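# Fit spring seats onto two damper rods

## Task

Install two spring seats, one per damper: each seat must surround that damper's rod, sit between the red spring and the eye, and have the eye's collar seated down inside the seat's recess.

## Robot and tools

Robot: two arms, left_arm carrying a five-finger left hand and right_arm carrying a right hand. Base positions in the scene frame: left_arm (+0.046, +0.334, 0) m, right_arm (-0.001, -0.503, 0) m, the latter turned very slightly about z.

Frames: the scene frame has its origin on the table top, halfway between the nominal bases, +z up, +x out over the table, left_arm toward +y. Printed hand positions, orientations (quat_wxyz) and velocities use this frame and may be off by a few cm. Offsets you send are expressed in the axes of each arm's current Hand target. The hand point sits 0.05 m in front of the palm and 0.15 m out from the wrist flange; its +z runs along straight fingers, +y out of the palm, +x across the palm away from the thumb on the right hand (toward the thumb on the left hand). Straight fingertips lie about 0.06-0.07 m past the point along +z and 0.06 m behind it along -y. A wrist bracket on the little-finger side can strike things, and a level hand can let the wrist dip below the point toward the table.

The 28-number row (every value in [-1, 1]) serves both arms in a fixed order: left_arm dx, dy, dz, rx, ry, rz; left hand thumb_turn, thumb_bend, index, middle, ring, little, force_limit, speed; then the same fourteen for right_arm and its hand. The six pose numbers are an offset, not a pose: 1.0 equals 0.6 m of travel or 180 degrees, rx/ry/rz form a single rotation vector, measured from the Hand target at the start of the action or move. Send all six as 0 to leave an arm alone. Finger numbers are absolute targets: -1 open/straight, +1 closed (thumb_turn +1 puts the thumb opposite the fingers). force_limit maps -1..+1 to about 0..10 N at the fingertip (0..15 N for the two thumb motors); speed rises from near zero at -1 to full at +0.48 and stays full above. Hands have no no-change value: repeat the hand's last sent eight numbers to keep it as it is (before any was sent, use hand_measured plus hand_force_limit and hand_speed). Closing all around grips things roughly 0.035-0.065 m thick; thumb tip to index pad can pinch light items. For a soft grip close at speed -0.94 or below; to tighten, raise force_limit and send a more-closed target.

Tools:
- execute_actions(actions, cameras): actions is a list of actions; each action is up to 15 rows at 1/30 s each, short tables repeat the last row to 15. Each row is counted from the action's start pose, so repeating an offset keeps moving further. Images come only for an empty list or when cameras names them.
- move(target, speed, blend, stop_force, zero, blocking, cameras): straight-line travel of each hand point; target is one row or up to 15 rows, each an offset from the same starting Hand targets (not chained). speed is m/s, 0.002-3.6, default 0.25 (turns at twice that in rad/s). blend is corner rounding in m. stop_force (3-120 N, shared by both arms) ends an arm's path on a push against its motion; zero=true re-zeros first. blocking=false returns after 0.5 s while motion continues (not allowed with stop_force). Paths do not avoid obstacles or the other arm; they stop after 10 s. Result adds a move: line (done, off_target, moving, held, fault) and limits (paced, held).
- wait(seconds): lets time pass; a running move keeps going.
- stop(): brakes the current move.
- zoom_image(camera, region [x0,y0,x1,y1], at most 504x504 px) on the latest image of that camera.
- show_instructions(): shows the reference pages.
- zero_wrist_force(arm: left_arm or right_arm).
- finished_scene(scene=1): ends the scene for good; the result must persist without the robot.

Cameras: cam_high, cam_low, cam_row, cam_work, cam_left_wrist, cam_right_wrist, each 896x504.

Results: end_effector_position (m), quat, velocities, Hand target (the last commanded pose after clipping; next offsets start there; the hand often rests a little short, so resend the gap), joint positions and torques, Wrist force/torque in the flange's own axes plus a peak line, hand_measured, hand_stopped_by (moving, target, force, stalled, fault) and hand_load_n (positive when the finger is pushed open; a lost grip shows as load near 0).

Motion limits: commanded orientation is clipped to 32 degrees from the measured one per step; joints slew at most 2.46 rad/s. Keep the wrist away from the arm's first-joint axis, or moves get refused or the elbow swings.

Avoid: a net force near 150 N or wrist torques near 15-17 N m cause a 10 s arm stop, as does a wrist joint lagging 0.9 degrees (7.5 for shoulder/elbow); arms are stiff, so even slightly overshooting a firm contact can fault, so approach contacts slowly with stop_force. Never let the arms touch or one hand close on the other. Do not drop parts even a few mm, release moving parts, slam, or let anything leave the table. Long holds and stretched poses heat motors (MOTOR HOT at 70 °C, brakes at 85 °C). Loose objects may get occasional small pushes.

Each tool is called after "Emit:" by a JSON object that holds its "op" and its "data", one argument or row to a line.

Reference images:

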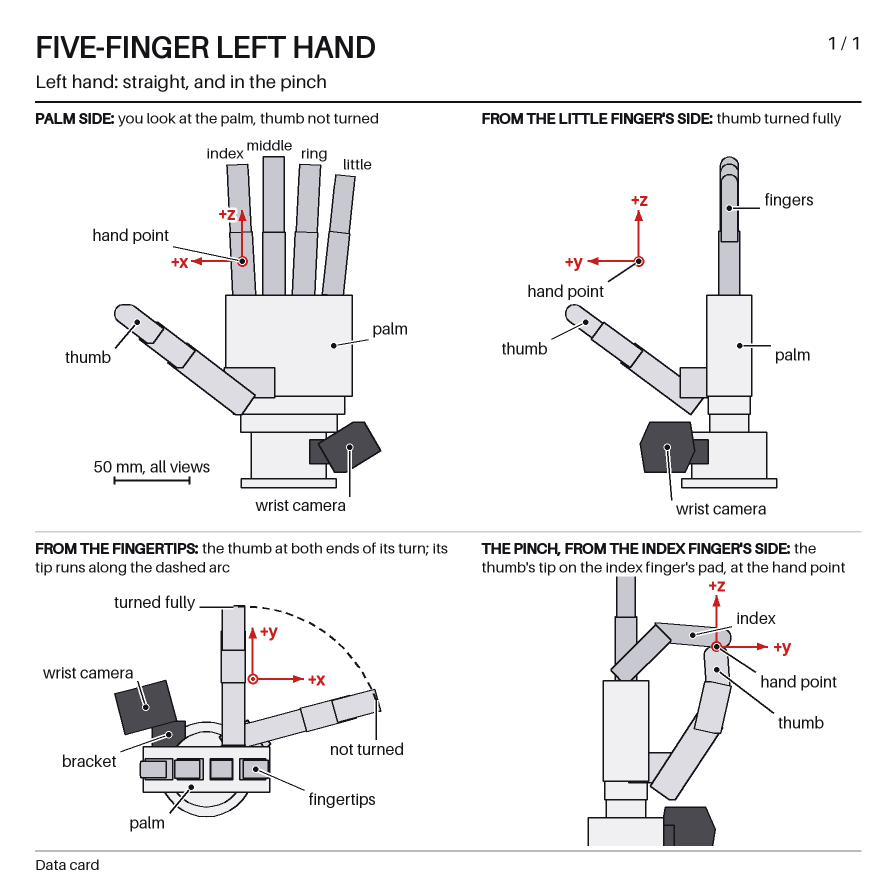

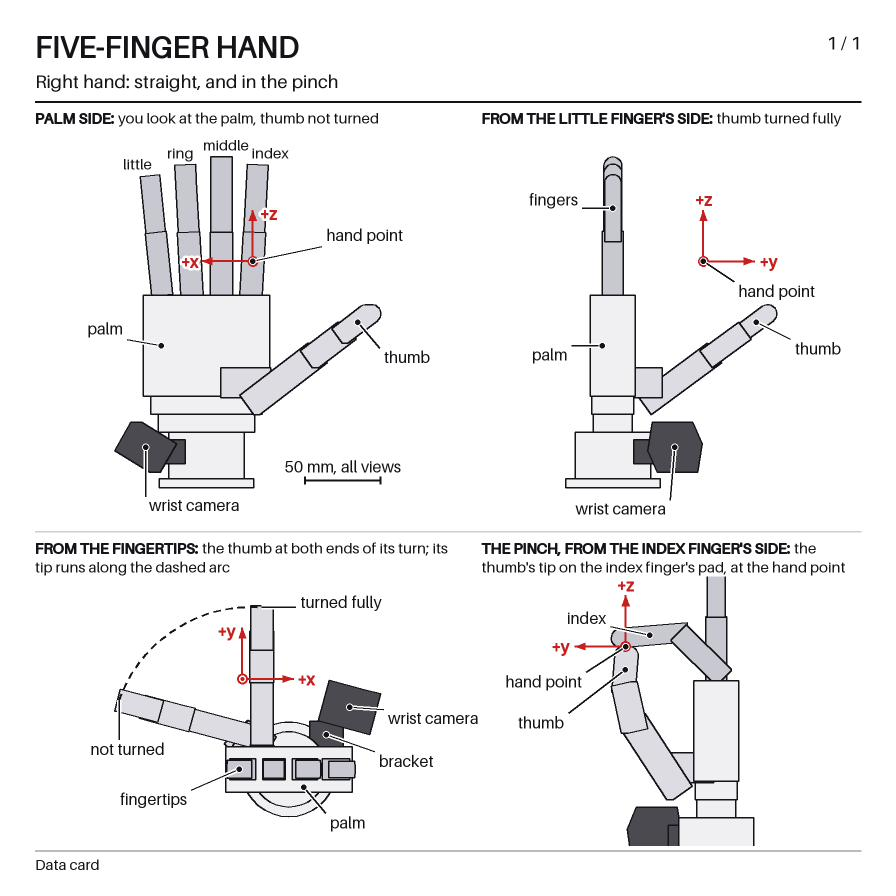

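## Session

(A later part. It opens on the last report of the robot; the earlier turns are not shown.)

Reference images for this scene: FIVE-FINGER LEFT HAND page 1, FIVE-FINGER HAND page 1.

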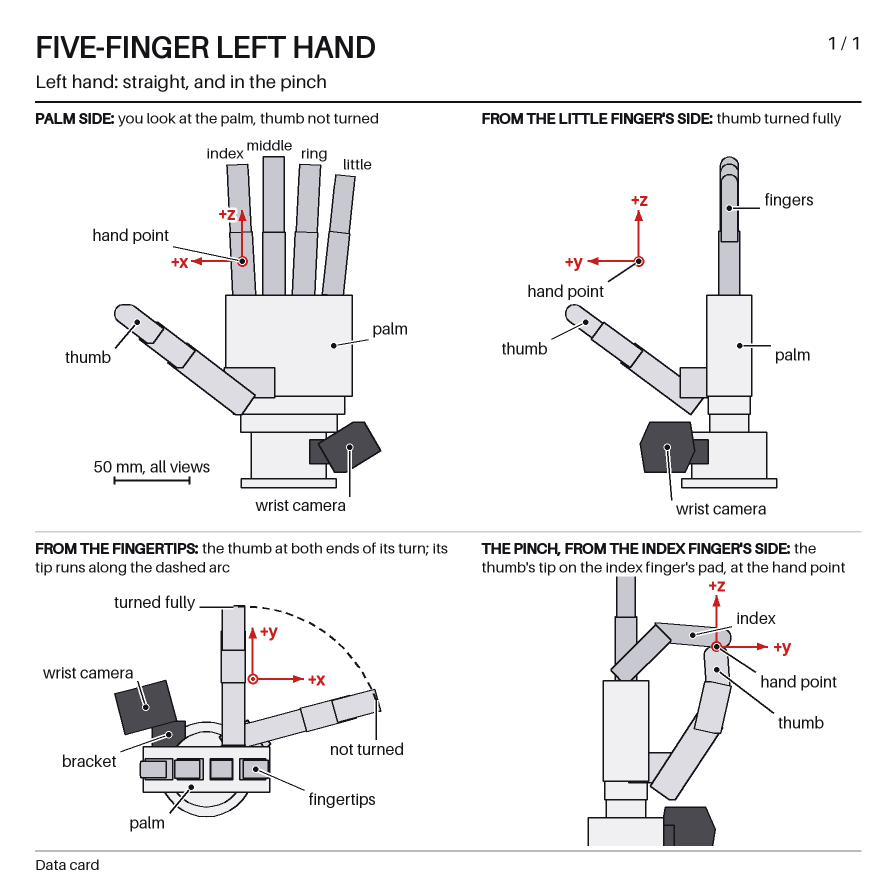

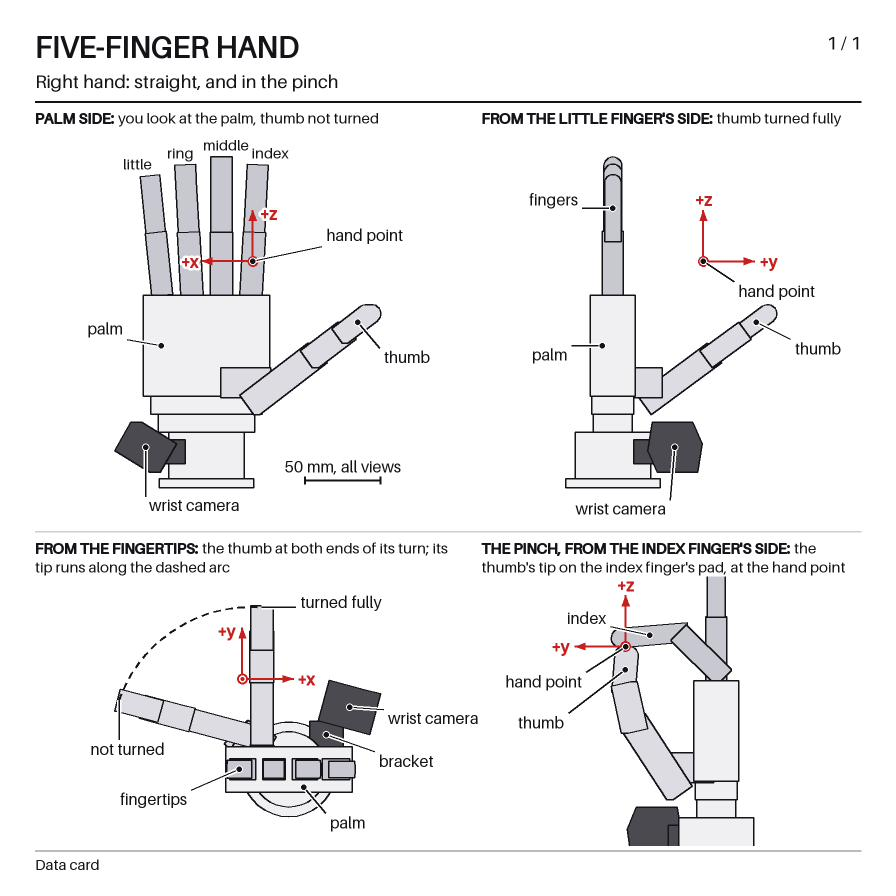

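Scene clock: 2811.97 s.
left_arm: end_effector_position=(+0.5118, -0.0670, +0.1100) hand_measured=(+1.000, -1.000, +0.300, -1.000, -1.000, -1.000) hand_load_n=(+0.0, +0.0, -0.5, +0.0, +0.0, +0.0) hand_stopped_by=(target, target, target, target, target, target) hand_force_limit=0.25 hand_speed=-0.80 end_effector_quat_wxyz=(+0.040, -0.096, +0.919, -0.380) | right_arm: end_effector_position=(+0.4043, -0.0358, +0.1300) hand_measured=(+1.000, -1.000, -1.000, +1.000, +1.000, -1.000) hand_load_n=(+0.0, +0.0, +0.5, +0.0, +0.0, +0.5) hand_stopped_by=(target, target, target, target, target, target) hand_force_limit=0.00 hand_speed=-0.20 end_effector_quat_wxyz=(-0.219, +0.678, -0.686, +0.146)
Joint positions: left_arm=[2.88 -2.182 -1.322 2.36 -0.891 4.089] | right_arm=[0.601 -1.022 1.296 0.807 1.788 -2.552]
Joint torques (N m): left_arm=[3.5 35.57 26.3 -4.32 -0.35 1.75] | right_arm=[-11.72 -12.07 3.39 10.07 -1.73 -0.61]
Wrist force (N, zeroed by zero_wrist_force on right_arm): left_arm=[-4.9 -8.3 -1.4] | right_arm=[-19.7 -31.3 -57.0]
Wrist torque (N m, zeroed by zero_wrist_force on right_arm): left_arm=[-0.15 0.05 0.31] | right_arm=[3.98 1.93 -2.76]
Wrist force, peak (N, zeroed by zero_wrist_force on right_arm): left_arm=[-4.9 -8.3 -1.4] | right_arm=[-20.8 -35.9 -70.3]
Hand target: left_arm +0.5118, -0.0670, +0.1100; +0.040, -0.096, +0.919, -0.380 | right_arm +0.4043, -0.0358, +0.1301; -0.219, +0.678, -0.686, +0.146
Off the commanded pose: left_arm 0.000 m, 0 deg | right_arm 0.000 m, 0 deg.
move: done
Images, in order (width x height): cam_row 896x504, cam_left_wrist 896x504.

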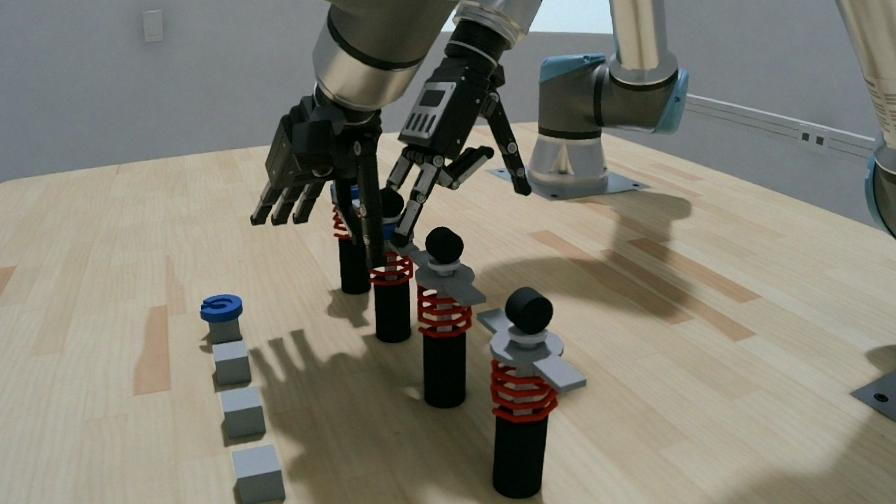

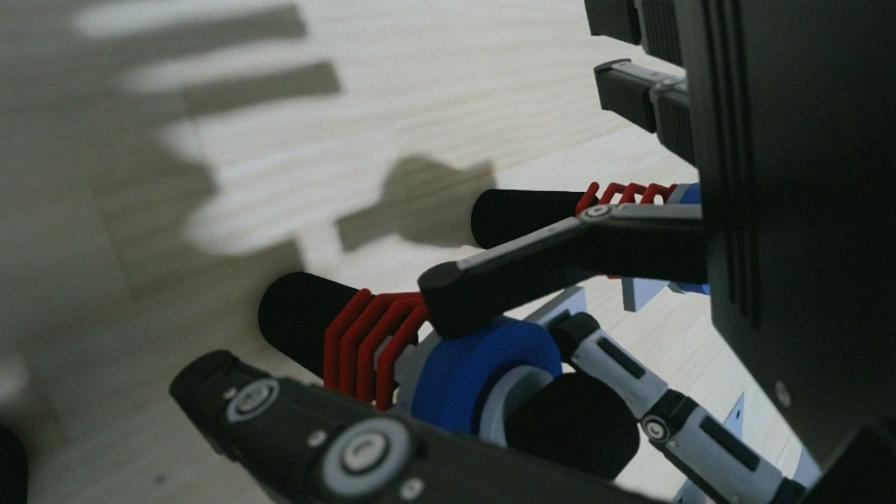

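Emit:
{"op": "move", "data": {
  "target": [-0.00049,-0.00007,0.00007,0,0,0,1,-1,0.3,-1,-1,-1,0.25,-0.8,-0.000256,-0.001243,-0.002152,0,0,0,1,-1,-1,1,1,-1,0,-0.2],
  "speed": 0.003,
  "cameras": ["cam_left_wrist","cam_row"]
}}

Emit:
{"op": "zoom_image", "data": {
  "camera": "cam_left_wrist",
  "region": [400, 300, 580, 440]
}}

Scene clock: 2819.03 s.
left_arm: end_effector_position=(+0.5121, -0.0670, +0.1100) hand_measured=(+1.000, -1.000, +0.300, -1.000, -1.000, -1.000) hand_load_n=(+0.0, +0.0, -0.5, +0.0, +0.0, +0.0) hand_stopped_by=(target, target, target, target, target, target) hand_force_limit=0.25 hand_speed=-0.80 end_effector_quat_wxyz=(+0.040, -0.096, +0.919, -0.380) | right_arm: end_effector_position=(+0.4043, -0.0358, +0.1315) hand_measured=(+1.000, -1.000, -1.000, +1.000, +1.000, -1.000) hand_load_n=(+0.0, +0.0, +0.5, +0.0, +0.0, +0.5) hand_stopped_by=(target, target, target, target, target, target) hand_force_limit=0.00 hand_speed=-0.20 end_effector_quat_wxyz=(-0.219, +0.678, -0.686, +0.146)
Joint positions: left_arm=[2.881 -2.183 -1.321 2.359 -0.891 4.089] | right_arm=[0.601 -1.023 1.294 0.81 1.788 -2.552]
Joint torques (N m): left_arm=[5.54 35.5 27.19 -4.52 1.73 1.85] | right_arm=[-19.81 -18.15 -1.92 10.17 -1.51 -1.03]
Wrist force (N, zeroed by zero_wrist_force on right_arm): left_arm=[-2.7 -6.7 -1.8] | right_arm=[-18.2 -28.3 -47.0]
Wrist torque (N m, zeroed by zero_wrist_force on right_arm): left_arm=[0.02 -0.16 0.35] | right_arm=[3.32 1.52 -2.55]
Wrist force, peak (N, zeroed by zero_wrist_force on right_arm): left_arm=[-5.0 -8.9 -1.7] | right_arm=[-19.9 -30.9 -56.8]
Hand target: left_arm +0.5121, -0.0670, +0.1100; +0.040, -0.096, +0.919, -0.380 | right_arm +0.4043, -0.0358, +0.1316; -0.219, +0.678, -0.686, +0.146
Off the commanded pose: left_arm 0.000 m, 0 deg | right_arm 0.000 m, 0 deg.
move: done
Images, in order (width x height): cam_row 896x504, cam_left_wrist 896x504.

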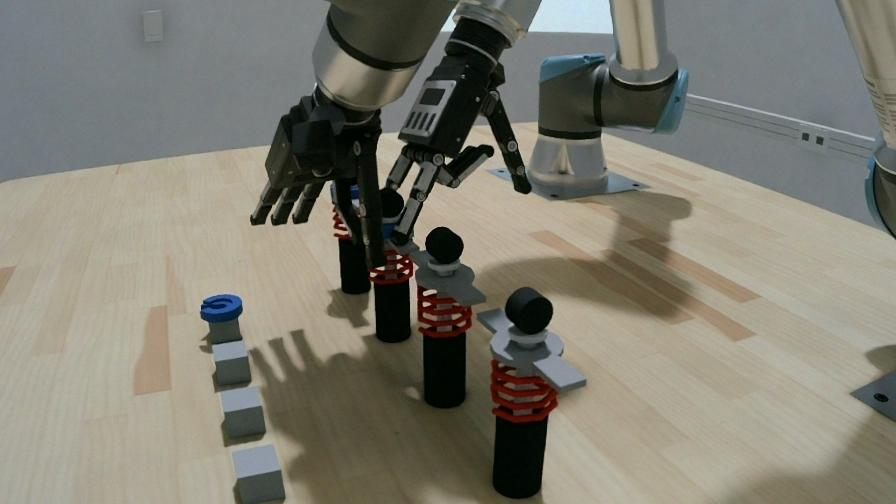

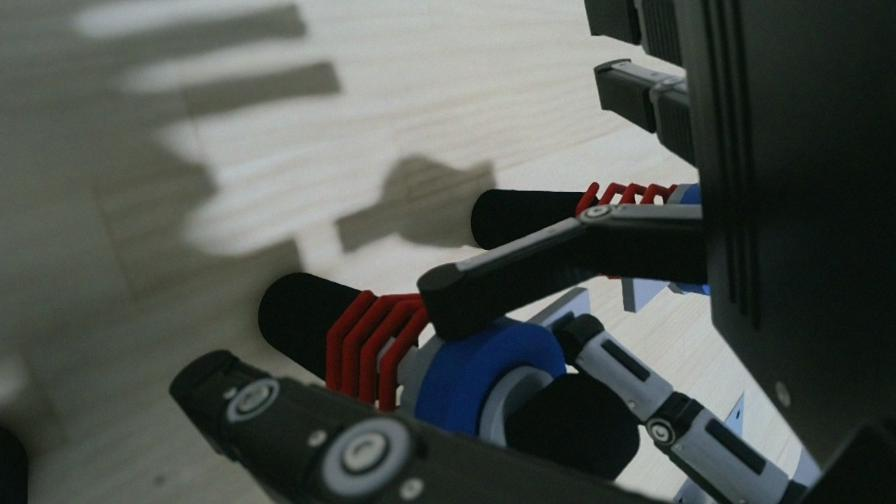

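Scaled by 2.800.

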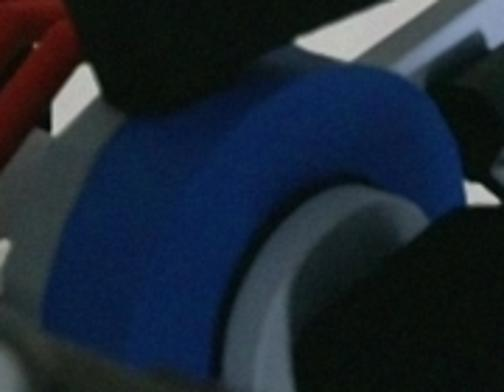

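Emit:
{"op": "move", "data": {
  "target": [0,0,0,0,0,0,1,-1,0.3,-1,-1,-1,0.25,-0.8,-0.000171,-0.000829,-0.001434,0,0,0,1,-1,-1,1,1,-1,0,-0.2],
  "speed": 0.003,
  "cameras": ["cam_left_wrist","cam_row"]
}}

Emit:
{"op": "zoom_image", "data": {
  "camera": "cam_left_wrist",
  "region": [400, 300, 580, 440]
}}

Emit:
{"op": "zoom_image", "data": {
  "camera": "cam_row",
  "region": [360, 200, 420, 260]
}}

Scene clock: 2824.63 s.
left_arm: end_effector_position=(+0.5121, -0.0670, +0.1100) hand_measured=(+1.000, -1.000, +0.300, -1.000, -1.000, -1.000) hand_load_n=(+0.0, +0.0, -1.5, +0.0, +0.0, +0.0) hand_stopped_by=(target, target, target, target, target, target) hand_force_limit=0.25 hand_speed=-0.80 end_effector_quat_wxyz=(+0.040, -0.096, +0.919, -0.380) | right_arm: end_effector_position=(+0.4043, -0.0358, +0.1325) hand_measured=(+1.000, -1.000, -1.000, +1.000, +1.000, -1.000) hand_load_n=(+0.0, +0.0, +0.5, +0.5, +0.0, +0.5) hand_stopped_by=(target, target, target, target, target, target) hand_force_limit=0.00 hand_speed=-0.20 end_effector_quat_wxyz=(-0.219, +0.678, -0.686, +0.146)
Joint positions: left_arm=[2.881 -2.183 -1.321 2.359 -0.89 4.089] | right_arm=[0.601 -1.024 1.292 0.812 1.788 -2.552]
Joint torques (N m): left_arm=[5.75 35.63 26.95 -4.48 2.99 1.87] | right_arm=[-6.54 -21.05 -3.32 10.25 1.49 -0.99]
Wrist force (N, zeroed by zero_wrist_force on right_arm): left_arm=[-2.9 -6.5 -2.3] | right_arm=[-16.6 -26.6 -40.5]
Wrist torque (N m, zeroed by zero_wrist_force on right_arm): left_arm=[0.06 -0.13 0.33] | right_arm=[2.86 1.23 -2.39]
Wrist force, peak (N, zeroed by zero_wrist_force on right_arm): left_arm=[-2.5 -7.0 -2.3] | right_arm=[-18.3 -28.2 -47.2]
Hand target: left_arm +0.5121, -0.0670, +0.1100; +0.040, -0.096, +0.919, -0.380 | right_arm +0.4043, -0.0358, +0.1326; -0.219, +0.678, -0.686, +0.146
Off the commanded pose: left_arm 0.000 m, 0 deg | right_arm 0.000 m, 0 deg.
move: done
Images, in order (width x height): cam_row 896x504, cam_left_wrist 896x504.

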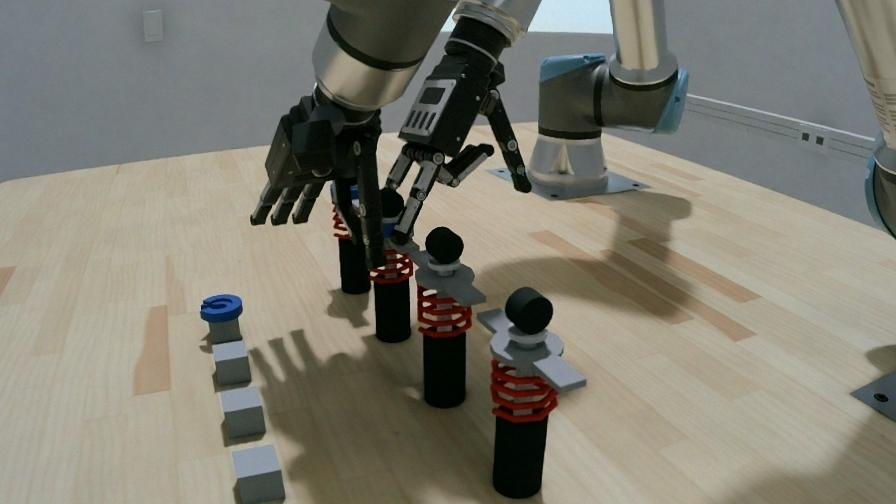

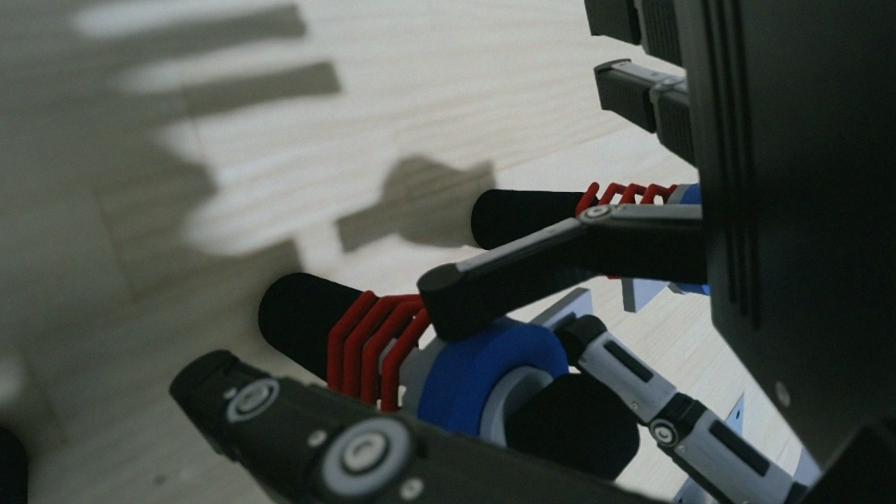

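Scaled by 2.800.

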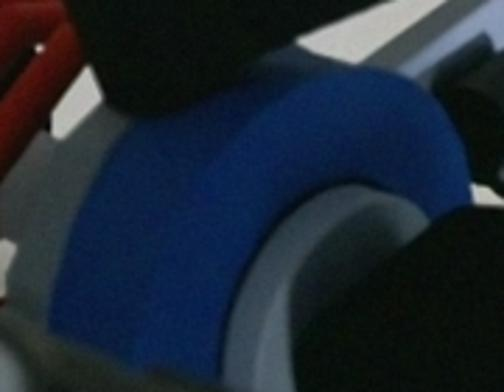

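Scaled by 8.400.

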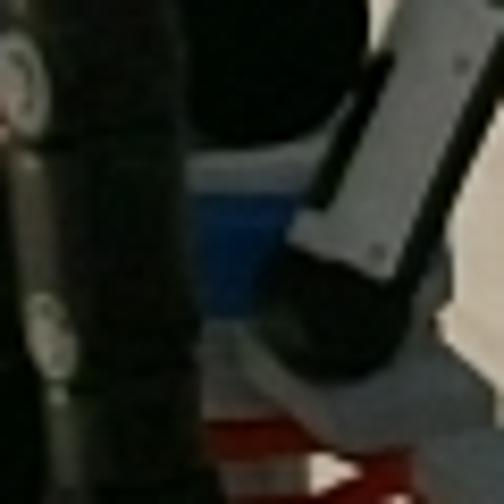

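Emit:
{"op": "move", "data": {
  "target": [0,0,0,0,0,0,1,-1,0.3,-1,-1,-1,0.25,-0.8,-0.000256,-0.001243,-0.002152,0,0,0,1,-1,-1,1,1,-1,0,-0.2],
  "speed": 0.003,
  "cameras": ["cam_left_wrist","cam_row"]
}}

Emit:
{"op": "zoom_image", "data": {
  "camera": "cam_left_wrist",
  "region": [400, 300, 580, 440]
}}

Emit:
{"op": "zoom_image", "data": {
  "camera": "cam_row",
  "region": [360, 200, 420, 260]
}}

Scene clock: 2828.23 s.
left_arm: end_effector_position=(+0.5121, -0.0670, +0.1100) hand_measured=(+1.000, -1.000, +0.300, -1.000, -1.000, -1.000) hand_load_n=(+0.0, +0.0, -1.5, +0.0, +0.0, +0.0) hand_stopped_by=(target, target, target, target, target, target) hand_force_limit=0.25 hand_speed=-0.80 end_effector_quat_wxyz=(+0.040, -0.096, +0.919, -0.380) | right_arm: end_effector_position=(+0.4043, -0.0358, +0.1340) hand_measured=(+1.000, -1.000, -1.000, +1.000, +1.000, -1.000) hand_load_n=(+0.0, +0.0, +0.0, +0.0, +0.5, +0.5) hand_stopped_by=(target, target, target, target, target, target) hand_force_limit=0.00 hand_speed=-0.20 end_effector_quat_wxyz=(-0.219, +0.678, -0.686, +0.146)
Joint positions: left_arm=[2.881 -2.183 -1.321 2.359 -0.89 4.089] | right_arm=[0.601 -1.025 1.29 0.816 1.788 -2.552]
Joint torques (N m): left_arm=[4.03 36 26.12 -4.42 2.91 1.91] | right_arm=[-0.24 -28.76 -4.35 10.54 0.93 -1.14]
Wrist force (N, zeroed by zero_wrist_force on right_arm): left_arm=[-2.9 -6.1 -2.5] | right_arm=[-15.0 -24.8 -31.3]
Wrist torque (N m, zeroed by zero_wrist_force on right_arm): left_arm=[0.11 -0.13 0.33] | right_arm=[2.25 0.86 -2.22]
Wrist force, peak (N, zeroed by zero_wrist_force on right_arm): left_arm=[-3.0 -7.1 -2.6] | right_arm=[-16.7 -26.7 -40.4]
Hand target: left_arm +0.5121, -0.0670, +0.1100; +0.040, -0.096, +0.919, -0.380 | right_arm +0.4043, -0.0358, +0.1341; -0.219, +0.678, -0.686, +0.146
Off the commanded pose: left_arm 0.000 m, 0 deg | right_arm 0.000 m, 0 deg.
move: done
Images, in order (width x height): cam_row 896x504, cam_left_wrist 896x504.

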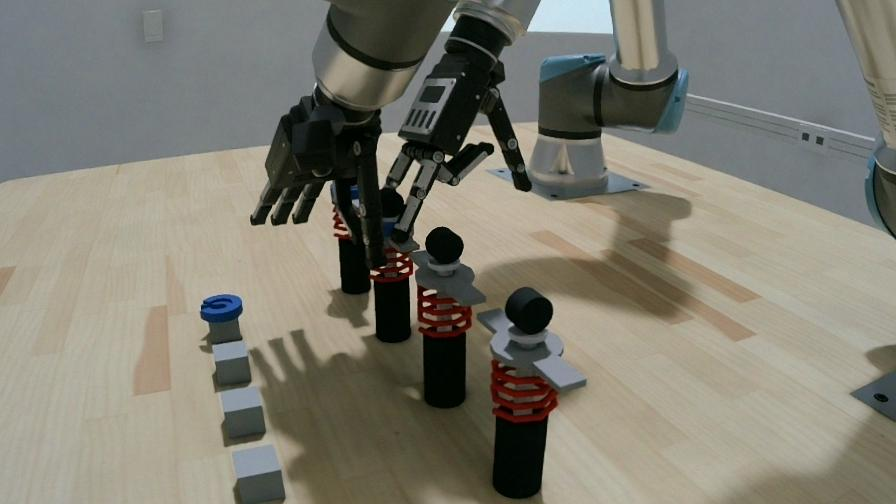

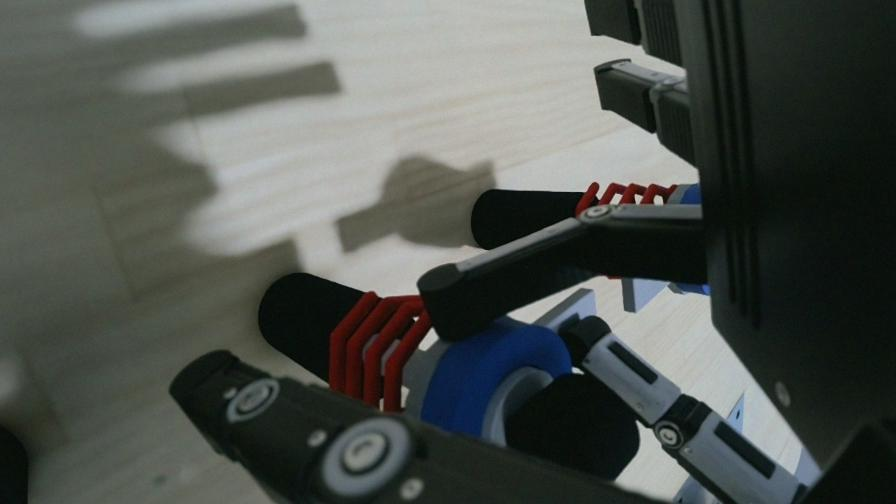

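Scaled by 2.800.

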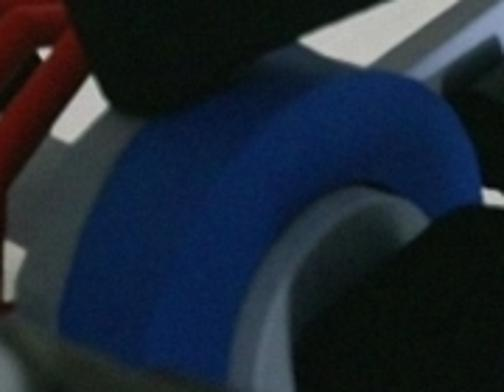

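Scaled by 8.400.

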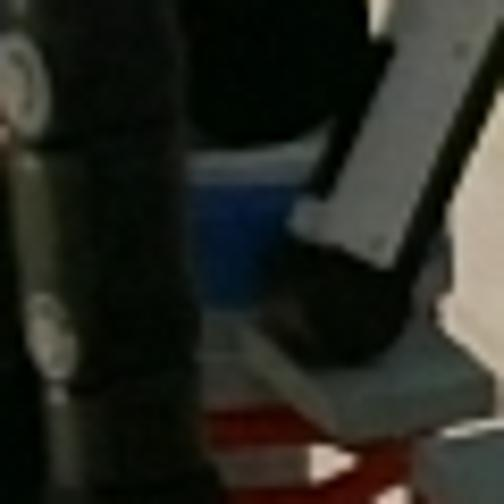

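Emit:
{"op": "move", "data": {
  "target": [0,0,0,0,0,0,1,-1,0.3,-1,-1,-1,0.25,-0.8,-0.000341,-0.001657,-0.002869,0,0,0,1,-1,-1,1,1,-1,0,-0.2],
  "speed": 0.003,
  "cameras": ["cam_left_wrist","cam_row"]
}}

Emit:
{"op": "zoom_image", "data": {
  "camera": "cam_left_wrist",
  "region": [400, 300, 580, 440]
}}

Emit:
{"op": "zoom_image", "data": {
  "camera": "cam_row",
  "region": [360, 200, 420, 260]
}}

Scene clock: 2832.53 s.
left_arm: end_effector_position=(+0.5121, -0.0670, +0.1100) hand_measured=(+1.000, -1.000, +0.300, -1.000, -1.000, -1.000) hand_load_n=(+0.0, +0.0, -1.5, +0.0, +0.0, +0.0) hand_stopped_by=(target, target, target, target, target, target) hand_force_limit=0.25 hand_speed=-0.80 end_effector_quat_wxyz=(+0.040, -0.096, +0.919, -0.380) | right_arm: end_effector_position=(+0.4043, -0.0358, +0.1360) hand_measured=(+1.000, -1.000, -1.000, +1.000, +1.000, -1.000) hand_load_n=(+0.0, +0.0, +0.0, +0.0, +0.0, +0.5) hand_stopped_by=(target, target, target, target, target, target) hand_force_limit=0.00 hand_speed=-0.20 end_effector_quat_wxyz=(-0.219, +0.678, -0.686, +0.146)
Joint positions: left_arm=[2.881 -2.183 -1.321 2.359 -0.89 4.089] | right_arm=[0.601 -1.026 1.287 0.82 1.788 -2.552]
Joint torques (N m): left_arm=[2.39 36.37 25.44 -4.29 2.96 1.95] | right_arm=[2.41 -35.94 -11.46 9.85 -0.15 -1.18]
Wrist force (N, zeroed by zero_wrist_force on right_arm): left_arm=[-2.5 -6.1 -2.3] | right_arm=[-10.3 -19.5 -19.6]
Wrist torque (N m, zeroed by zero_wrist_force on right_arm): left_arm=[0.08 -0.17 0.33] | right_arm=[1.55 0.44 -1.75]
Wrist force, peak (N, zeroed by zero_wrist_force on right_arm): left_arm=[-2.9 -6.5 -2.3] | right_arm=[-14.7 -24.7 -30.9]
Hand target: left_arm +0.5121, -0.0670, +0.1100; +0.040, -0.096, +0.919, -0.380 | right_arm +0.4043, -0.0358, +0.1361; -0.219, +0.678, -0.686, +0.146
Off the commanded pose: left_arm 0.000 m, 0 deg | right_arm 0.000 m, 0 deg.
move: done
Images, in order (width x height): cam_row 896x504, cam_left_wrist 896x504.

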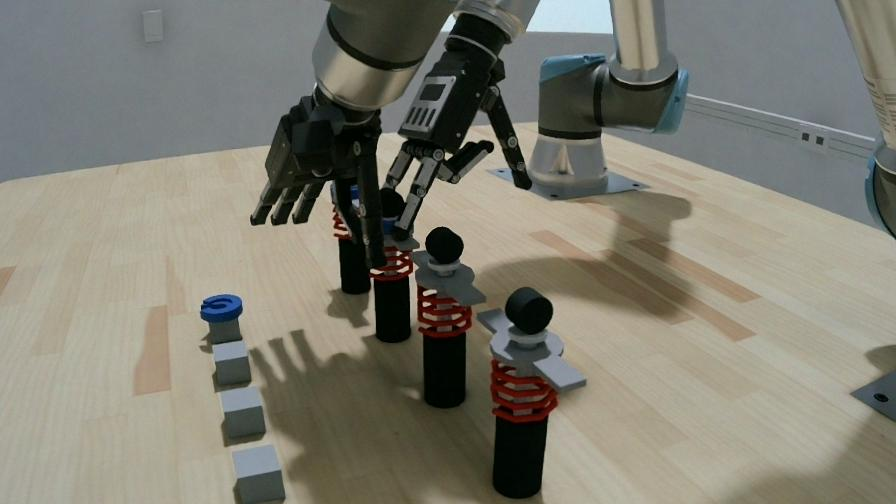

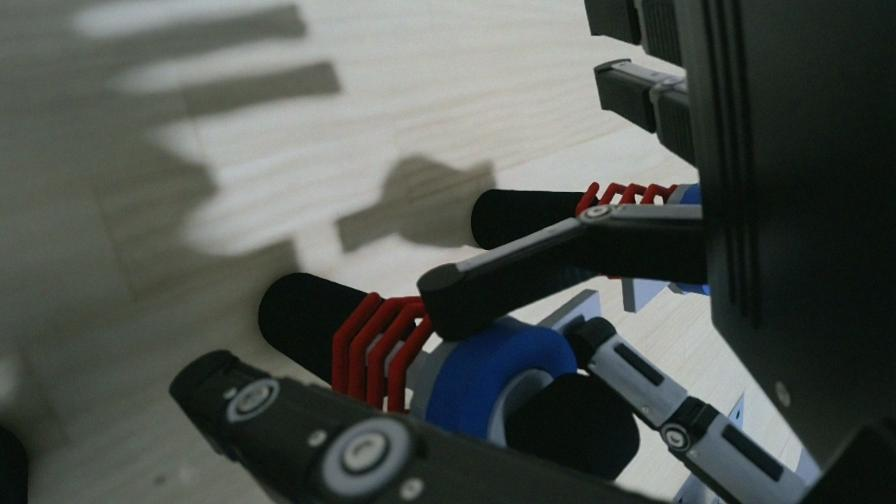

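Scaled by 2.800.

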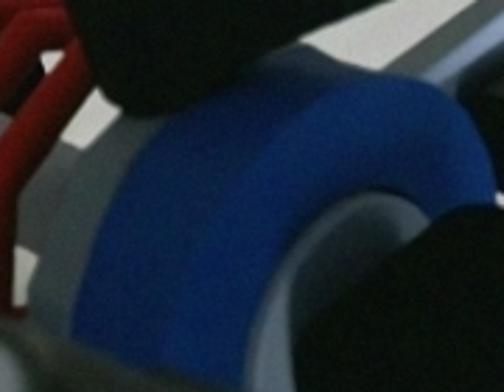

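Scaled by 8.400.

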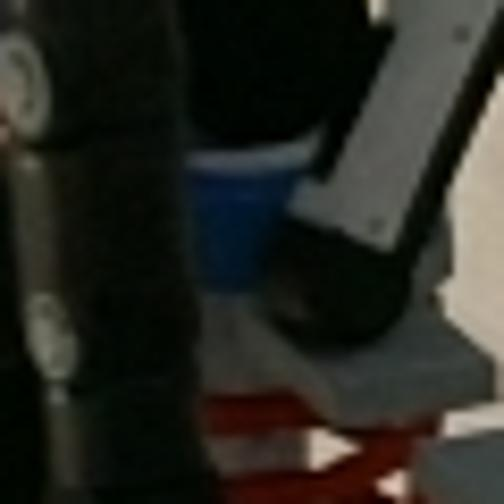

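Emit:
{"op": "move", "data": {
  "target": [0,0,0,0,0,0,1,-1,0.3,-1,-1,-1,0.25,-0.8,-0.000341,-0.001657,-0.002869,0,0,0,1,-1,-1,1,1,-1,0,-0.2],
  "speed": 0.003,
  "cameras": ["cam_left_wrist"]
}}

Emit:
{"op": "move", "data": {
  "target": [0,0,0,0,0,0,1,-1,0.3,-1,-1,-1,0.25,-0.8,-0.000512,-0.002486,-0.004303,0,0,0,1,-1,-1,1,1,-1,0,-0.2],
  "speed": 0.004,
  "cameras": ["cam_left_wrist","cam_row","cam_low"]
}}

Emit:
{"op": "zoom_image", "data": {
  "camera": "cam_left_wrist",
  "region": [400, 300, 580, 440]
}}

Emit:
{"op": "zoom_image", "data": {
  "camera": "cam_row",
  "region": [350, 180, 430, 260]
}}

Scene clock: 2836.27 s.
left_arm: end_effector_position=(+0.5121, -0.0670, +0.1100) hand_measured=(+1.000, -1.000, +0.300, -1.000, -1.000, -1.000) hand_load_n=(+0.5, +0.0, -2.5, +0.0, +0.0, +0.0) hand_stopped_by=(target, target, target, target, target, target) hand_force_limit=0.25 hand_speed=-0.80 end_effector_quat_wxyz=(+0.040, -0.096, +0.919, -0.380) | right_arm: end_effector_position=(+0.4043, -0.0358, +0.1380) hand_measured=(+1.000, -1.000, -1.000, +1.000, +1.000, -1.000) hand_load_n=(+0.0, +0.0, +0.0, +0.0, +0.0, +0.0) hand_stopped_by=(target, target, target, target, target, target) hand_force_limit=0.00 hand_speed=-0.20 end_effector_quat_wxyz=(-0.219, +0.678, -0.686, +0.146)
Joint positions: left_arm=[2.881 -2.183 -1.321 2.359 -0.89 4.089] | right_arm=[0.601 -1.027 1.283 0.825 1.788 -2.552]
Joint torques (N m): left_arm=[0.09 36.41 24.5 -3.77 2.84 1.85] | right_arm=[-0.02 -55.27 -26.82 4.8 -1.88 -1.38]
Wrist force (N, zeroed by zero_wrist_force on right_arm): left_arm=[-3.4 -4.0 -2.5] | right_arm=[1.1 0.3 0.5]
Wrist torque (N m, zeroed by zero_wrist_force on right_arm): left_arm=[0.25 -0.09 0.29] | right_arm=[0.09 -0.22 -0.13]
Wrist force, peak (N, zeroed by zero_wrist_force on right_arm): left_arm=[-2.4 -6.2 -2.3] | right_arm=[-10.3 -20.1 -19.3]
Hand target: left_arm +0.5121, -0.0670, +0.1100; +0.040, -0.096, +0.919, -0.380 | right_arm +0.4043, -0.0358, +0.1381; -0.219, +0.678, -0.686, +0.146
Off the commanded pose: left_arm 0.000 m, 0 deg | right_arm 0.000 m, 0 deg.
move: done

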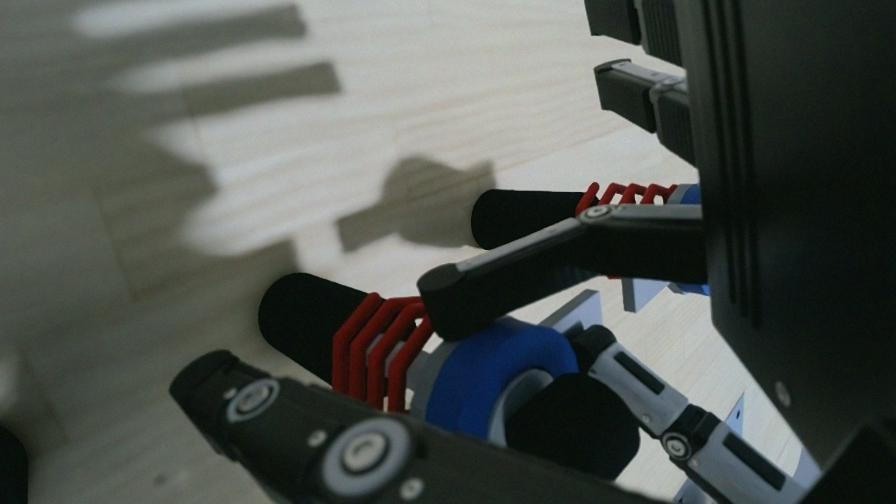

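Scene clock: 2837.23 s.
left_arm: end_effector_position=(+0.5121, -0.0670, +0.1100) hand_measured=(+1.000, -1.000, +0.300, -1.000, -1.000, -1.000) hand_load_n=(+0.0, +0.0, -2.5, +0.0, +0.0, +0.0) hand_stopped_by=(target, target, target, target, target, target) hand_force_limit=0.25 hand_speed=-0.80 end_effector_quat_wxyz=(+0.040, -0.096, +0.919, -0.380) | right_arm: end_effector_position=(+0.4043, -0.0358, +0.1410) hand_measured=(+1.000, -1.000, -1.000, +1.000, +1.000, -1.000) hand_load_n=(+0.0, +0.0, +0.0, +0.0, +0.0, +0.0) hand_stopped_by=(target, target, target, target, target, target) hand_force_limit=0.00 hand_speed=-0.20 end_effector_quat_wxyz=(-0.219, +0.678, -0.686, +0.146)
Joint positions: left_arm=[2.881 -2.183 -1.321 2.359 -0.89 4.089] | right_arm=[0.601 -1.029 1.278 0.832 1.788 -2.552]
Joint torques (N m): left_arm=[-0.28 36.42 24.02 -3.64 2.9 1.94] | right_arm=[-4.17 -53.55 -25.1 4.76 -0.61 -1.25]
Wrist force (N, zeroed by zero_wrist_force on right_arm): left_arm=[-3.1 -4.0 -2.5] | right_arm=[1.2 0.3 0.5]
Wrist torque (N m, zeroed by zero_wrist_force on right_arm): left_arm=[0.24 -0.12 0.31] | right_arm=[0.05 -0.25 -0.12]
Wrist force, peak (N, zeroed by zero_wrist_force on right_arm): left_arm=[-3.5 -4.3 -2.6] | right_arm=[1.5 0.2 0.5]
Hand target: left_arm +0.5121, -0.0670, +0.1100; +0.040, -0.096, +0.919, -0.380 | right_arm +0.4043, -0.0358, +0.1411; -0.219, +0.678, -0.686, +0.146
Off the commanded pose: left_arm 0.000 m, 0 deg | right_arm 0.000 m, 0 deg.
move: done
Images, in order (width x height): cam_low 896x504, cam_row 896x504, cam_left_wrist 896x504.

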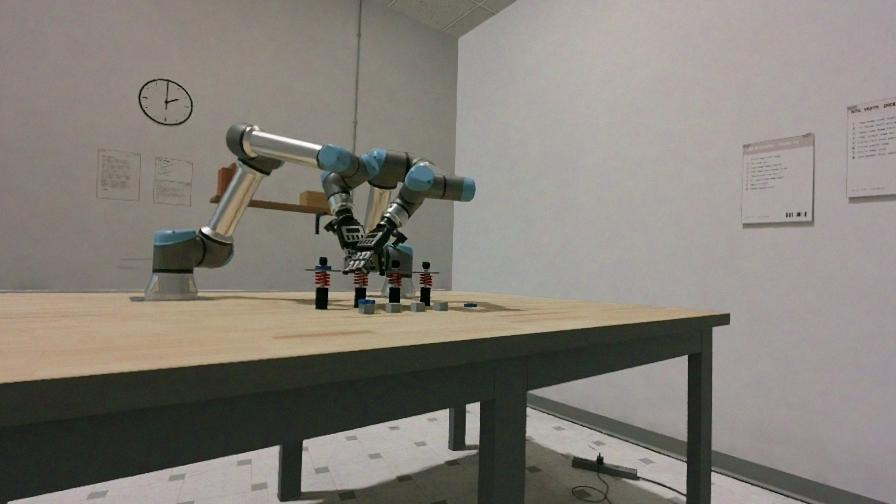

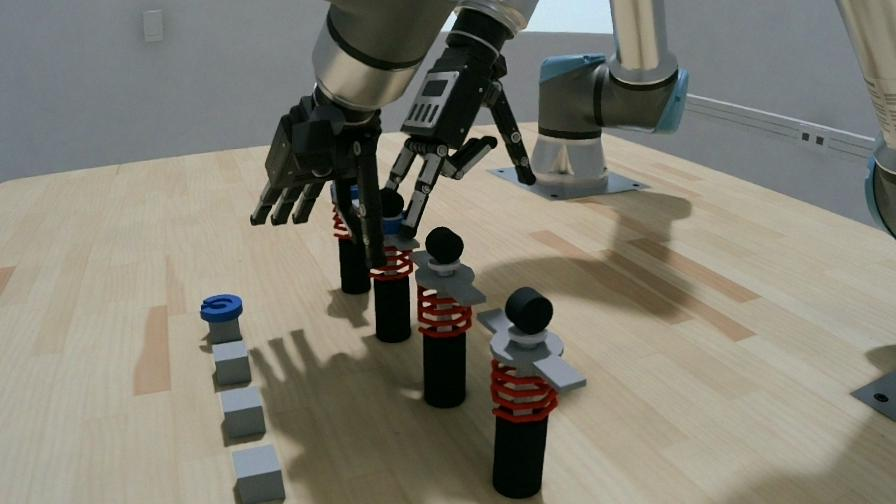

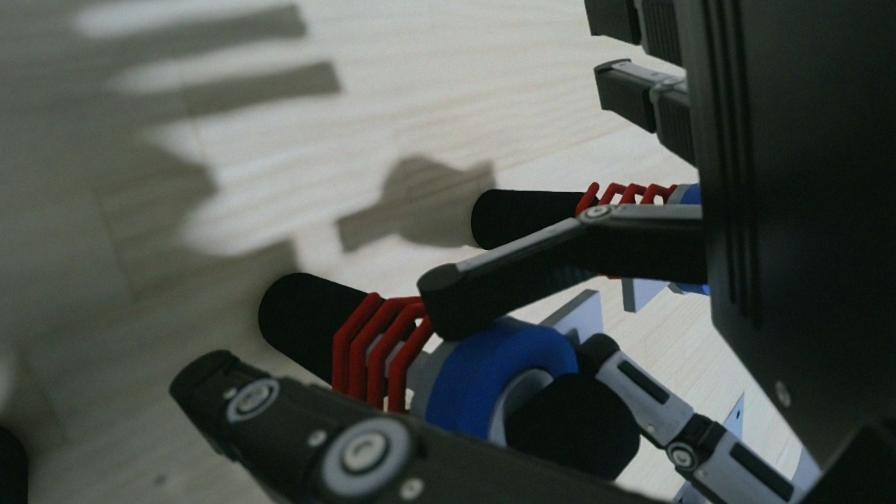

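Scaled by 2.800.

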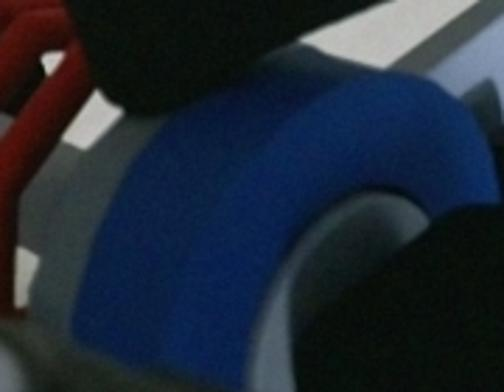

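Scaled by 6.300.

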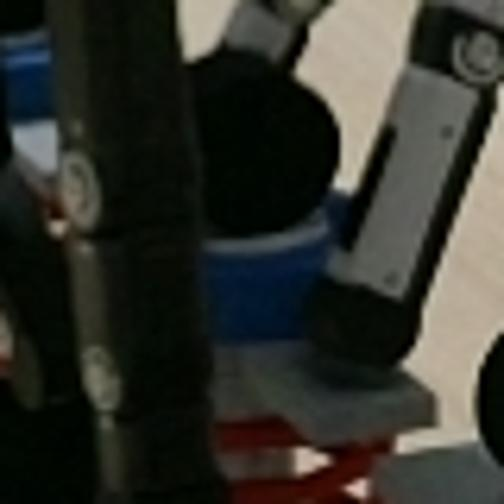

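Emit:
{"op": "move", "data": {
  "target": [
    [-0.0489,-0.00735,0.00735,0,0,0,1,-1,0.3,-1,-1,-1,0.25,-0.8,0,0,0,0,0,0,1,-1,-1,1,1,-1,0,-0.2]
  ],
  "speed": 0.02,
  "cameras": ["cam_left_wrist","cam_row"]
}}

Emit:
{"op": "zoom_image", "data": {
  "camera": "cam_left_wrist",
  "region": [380, 320, 620, 500]
}}

Emit:
{"op": "zoom_image", "data": {
  "camera": "cam_row",
  "region": [340, 160, 440, 260]
}}

Scene clock: 2841.70 s.
left_arm: end_effector_position=(+0.5421, -0.0670, +0.1100) hand_measured=(+1.000, -1.000, +0.300, -1.000, -1.000, -1.000) hand_load_n=(+0.0, +0.0, +0.0, +0.0, +0.0, +0.0) hand_stopped_by=(target, target, target, target, target, target) hand_force_limit=0.25 hand_speed=-0.80 end_effector_quat_wxyz=(+0.040, -0.096, +0.919, -0.380) | right_arm: end_effector_position=(+0.4043, -0.0358, +0.1411) hand_measured=(+1.000, -1.000, -1.000, +1.000, +1.000, -1.000) hand_load_n=(+0.0, +0.0, +0.0, +0.0, +0.0, +0.0) hand_stopped_by=(target, target, target, target, target, target) hand_force_limit=0.00 hand_speed=-0.20 end_effector_quat_wxyz=(-0.219, +0.678, -0.686, +0.146)
Joint positions: left_arm=[2.895 -2.248 -1.215 2.307 -0.885 4.105] | right_arm=[0.601 -1.029 1.278 0.832 1.788 -2.552]
Joint torques (N m): left_arm=[7.49 39.88 29.92 -3.29 3.72 1.91] | right_arm=[-11.95 -52.78 -25.46 4.58 1.89 -1.21]
Wrist force (N, zeroed by zero_wrist_force on right_arm): left_arm=[2.0 -5.3 -1.5] | right_arm=[1.0 0.5 0.3]
Wrist torque (N m, zeroed by zero_wrist_force on right_arm): left_arm=[0.08 -0.34 0.38] | right_arm=[0.10 -0.23 -0.12]
Wrist force, peak (N, zeroed by zero_wrist_force on right_arm): left_arm=[-2.6 -4.8 -2.7] | right_arm=[1.3 0.7 0.5]
Hand target: left_arm +0.5421, -0.0670, +0.1100; +0.040, -0.096, +0.919, -0.380 | right_arm +0.4043, -0.0358, +0.1411; -0.219, +0.678, -0.686, +0.146
Off the commanded pose: left_arm 0.000 m, 0 deg | right_arm 0.000 m, 0 deg.
move: done
Images, in order (width x height): cam_row 896x504, cam_left_wrist 896x504.

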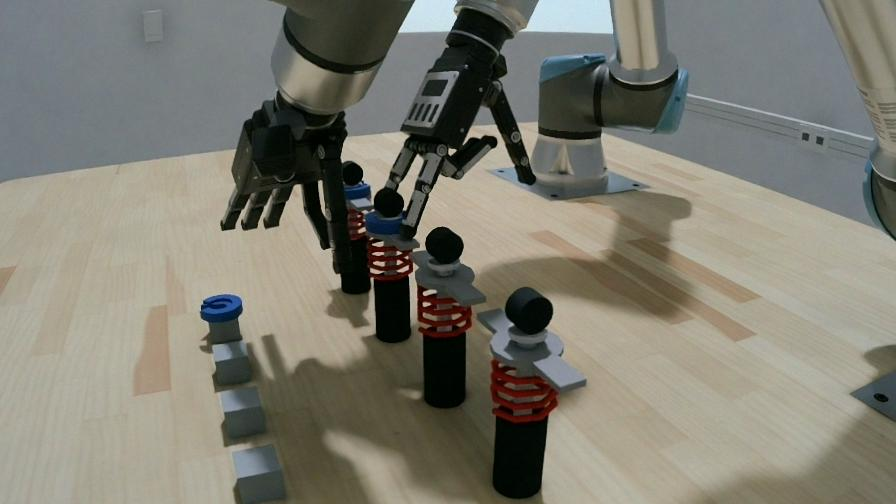

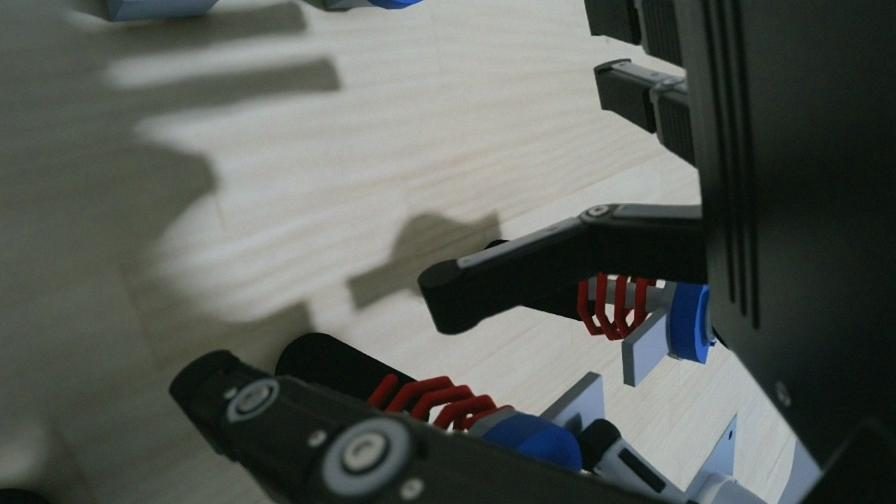

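Scaled by 2.100.

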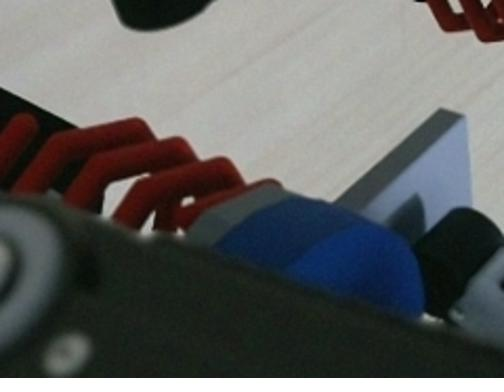

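Scaled by 5.040.

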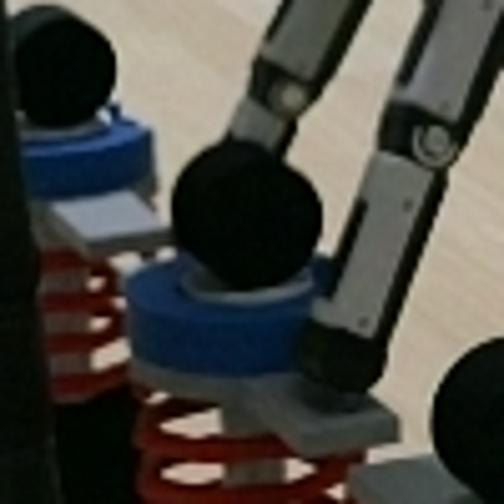

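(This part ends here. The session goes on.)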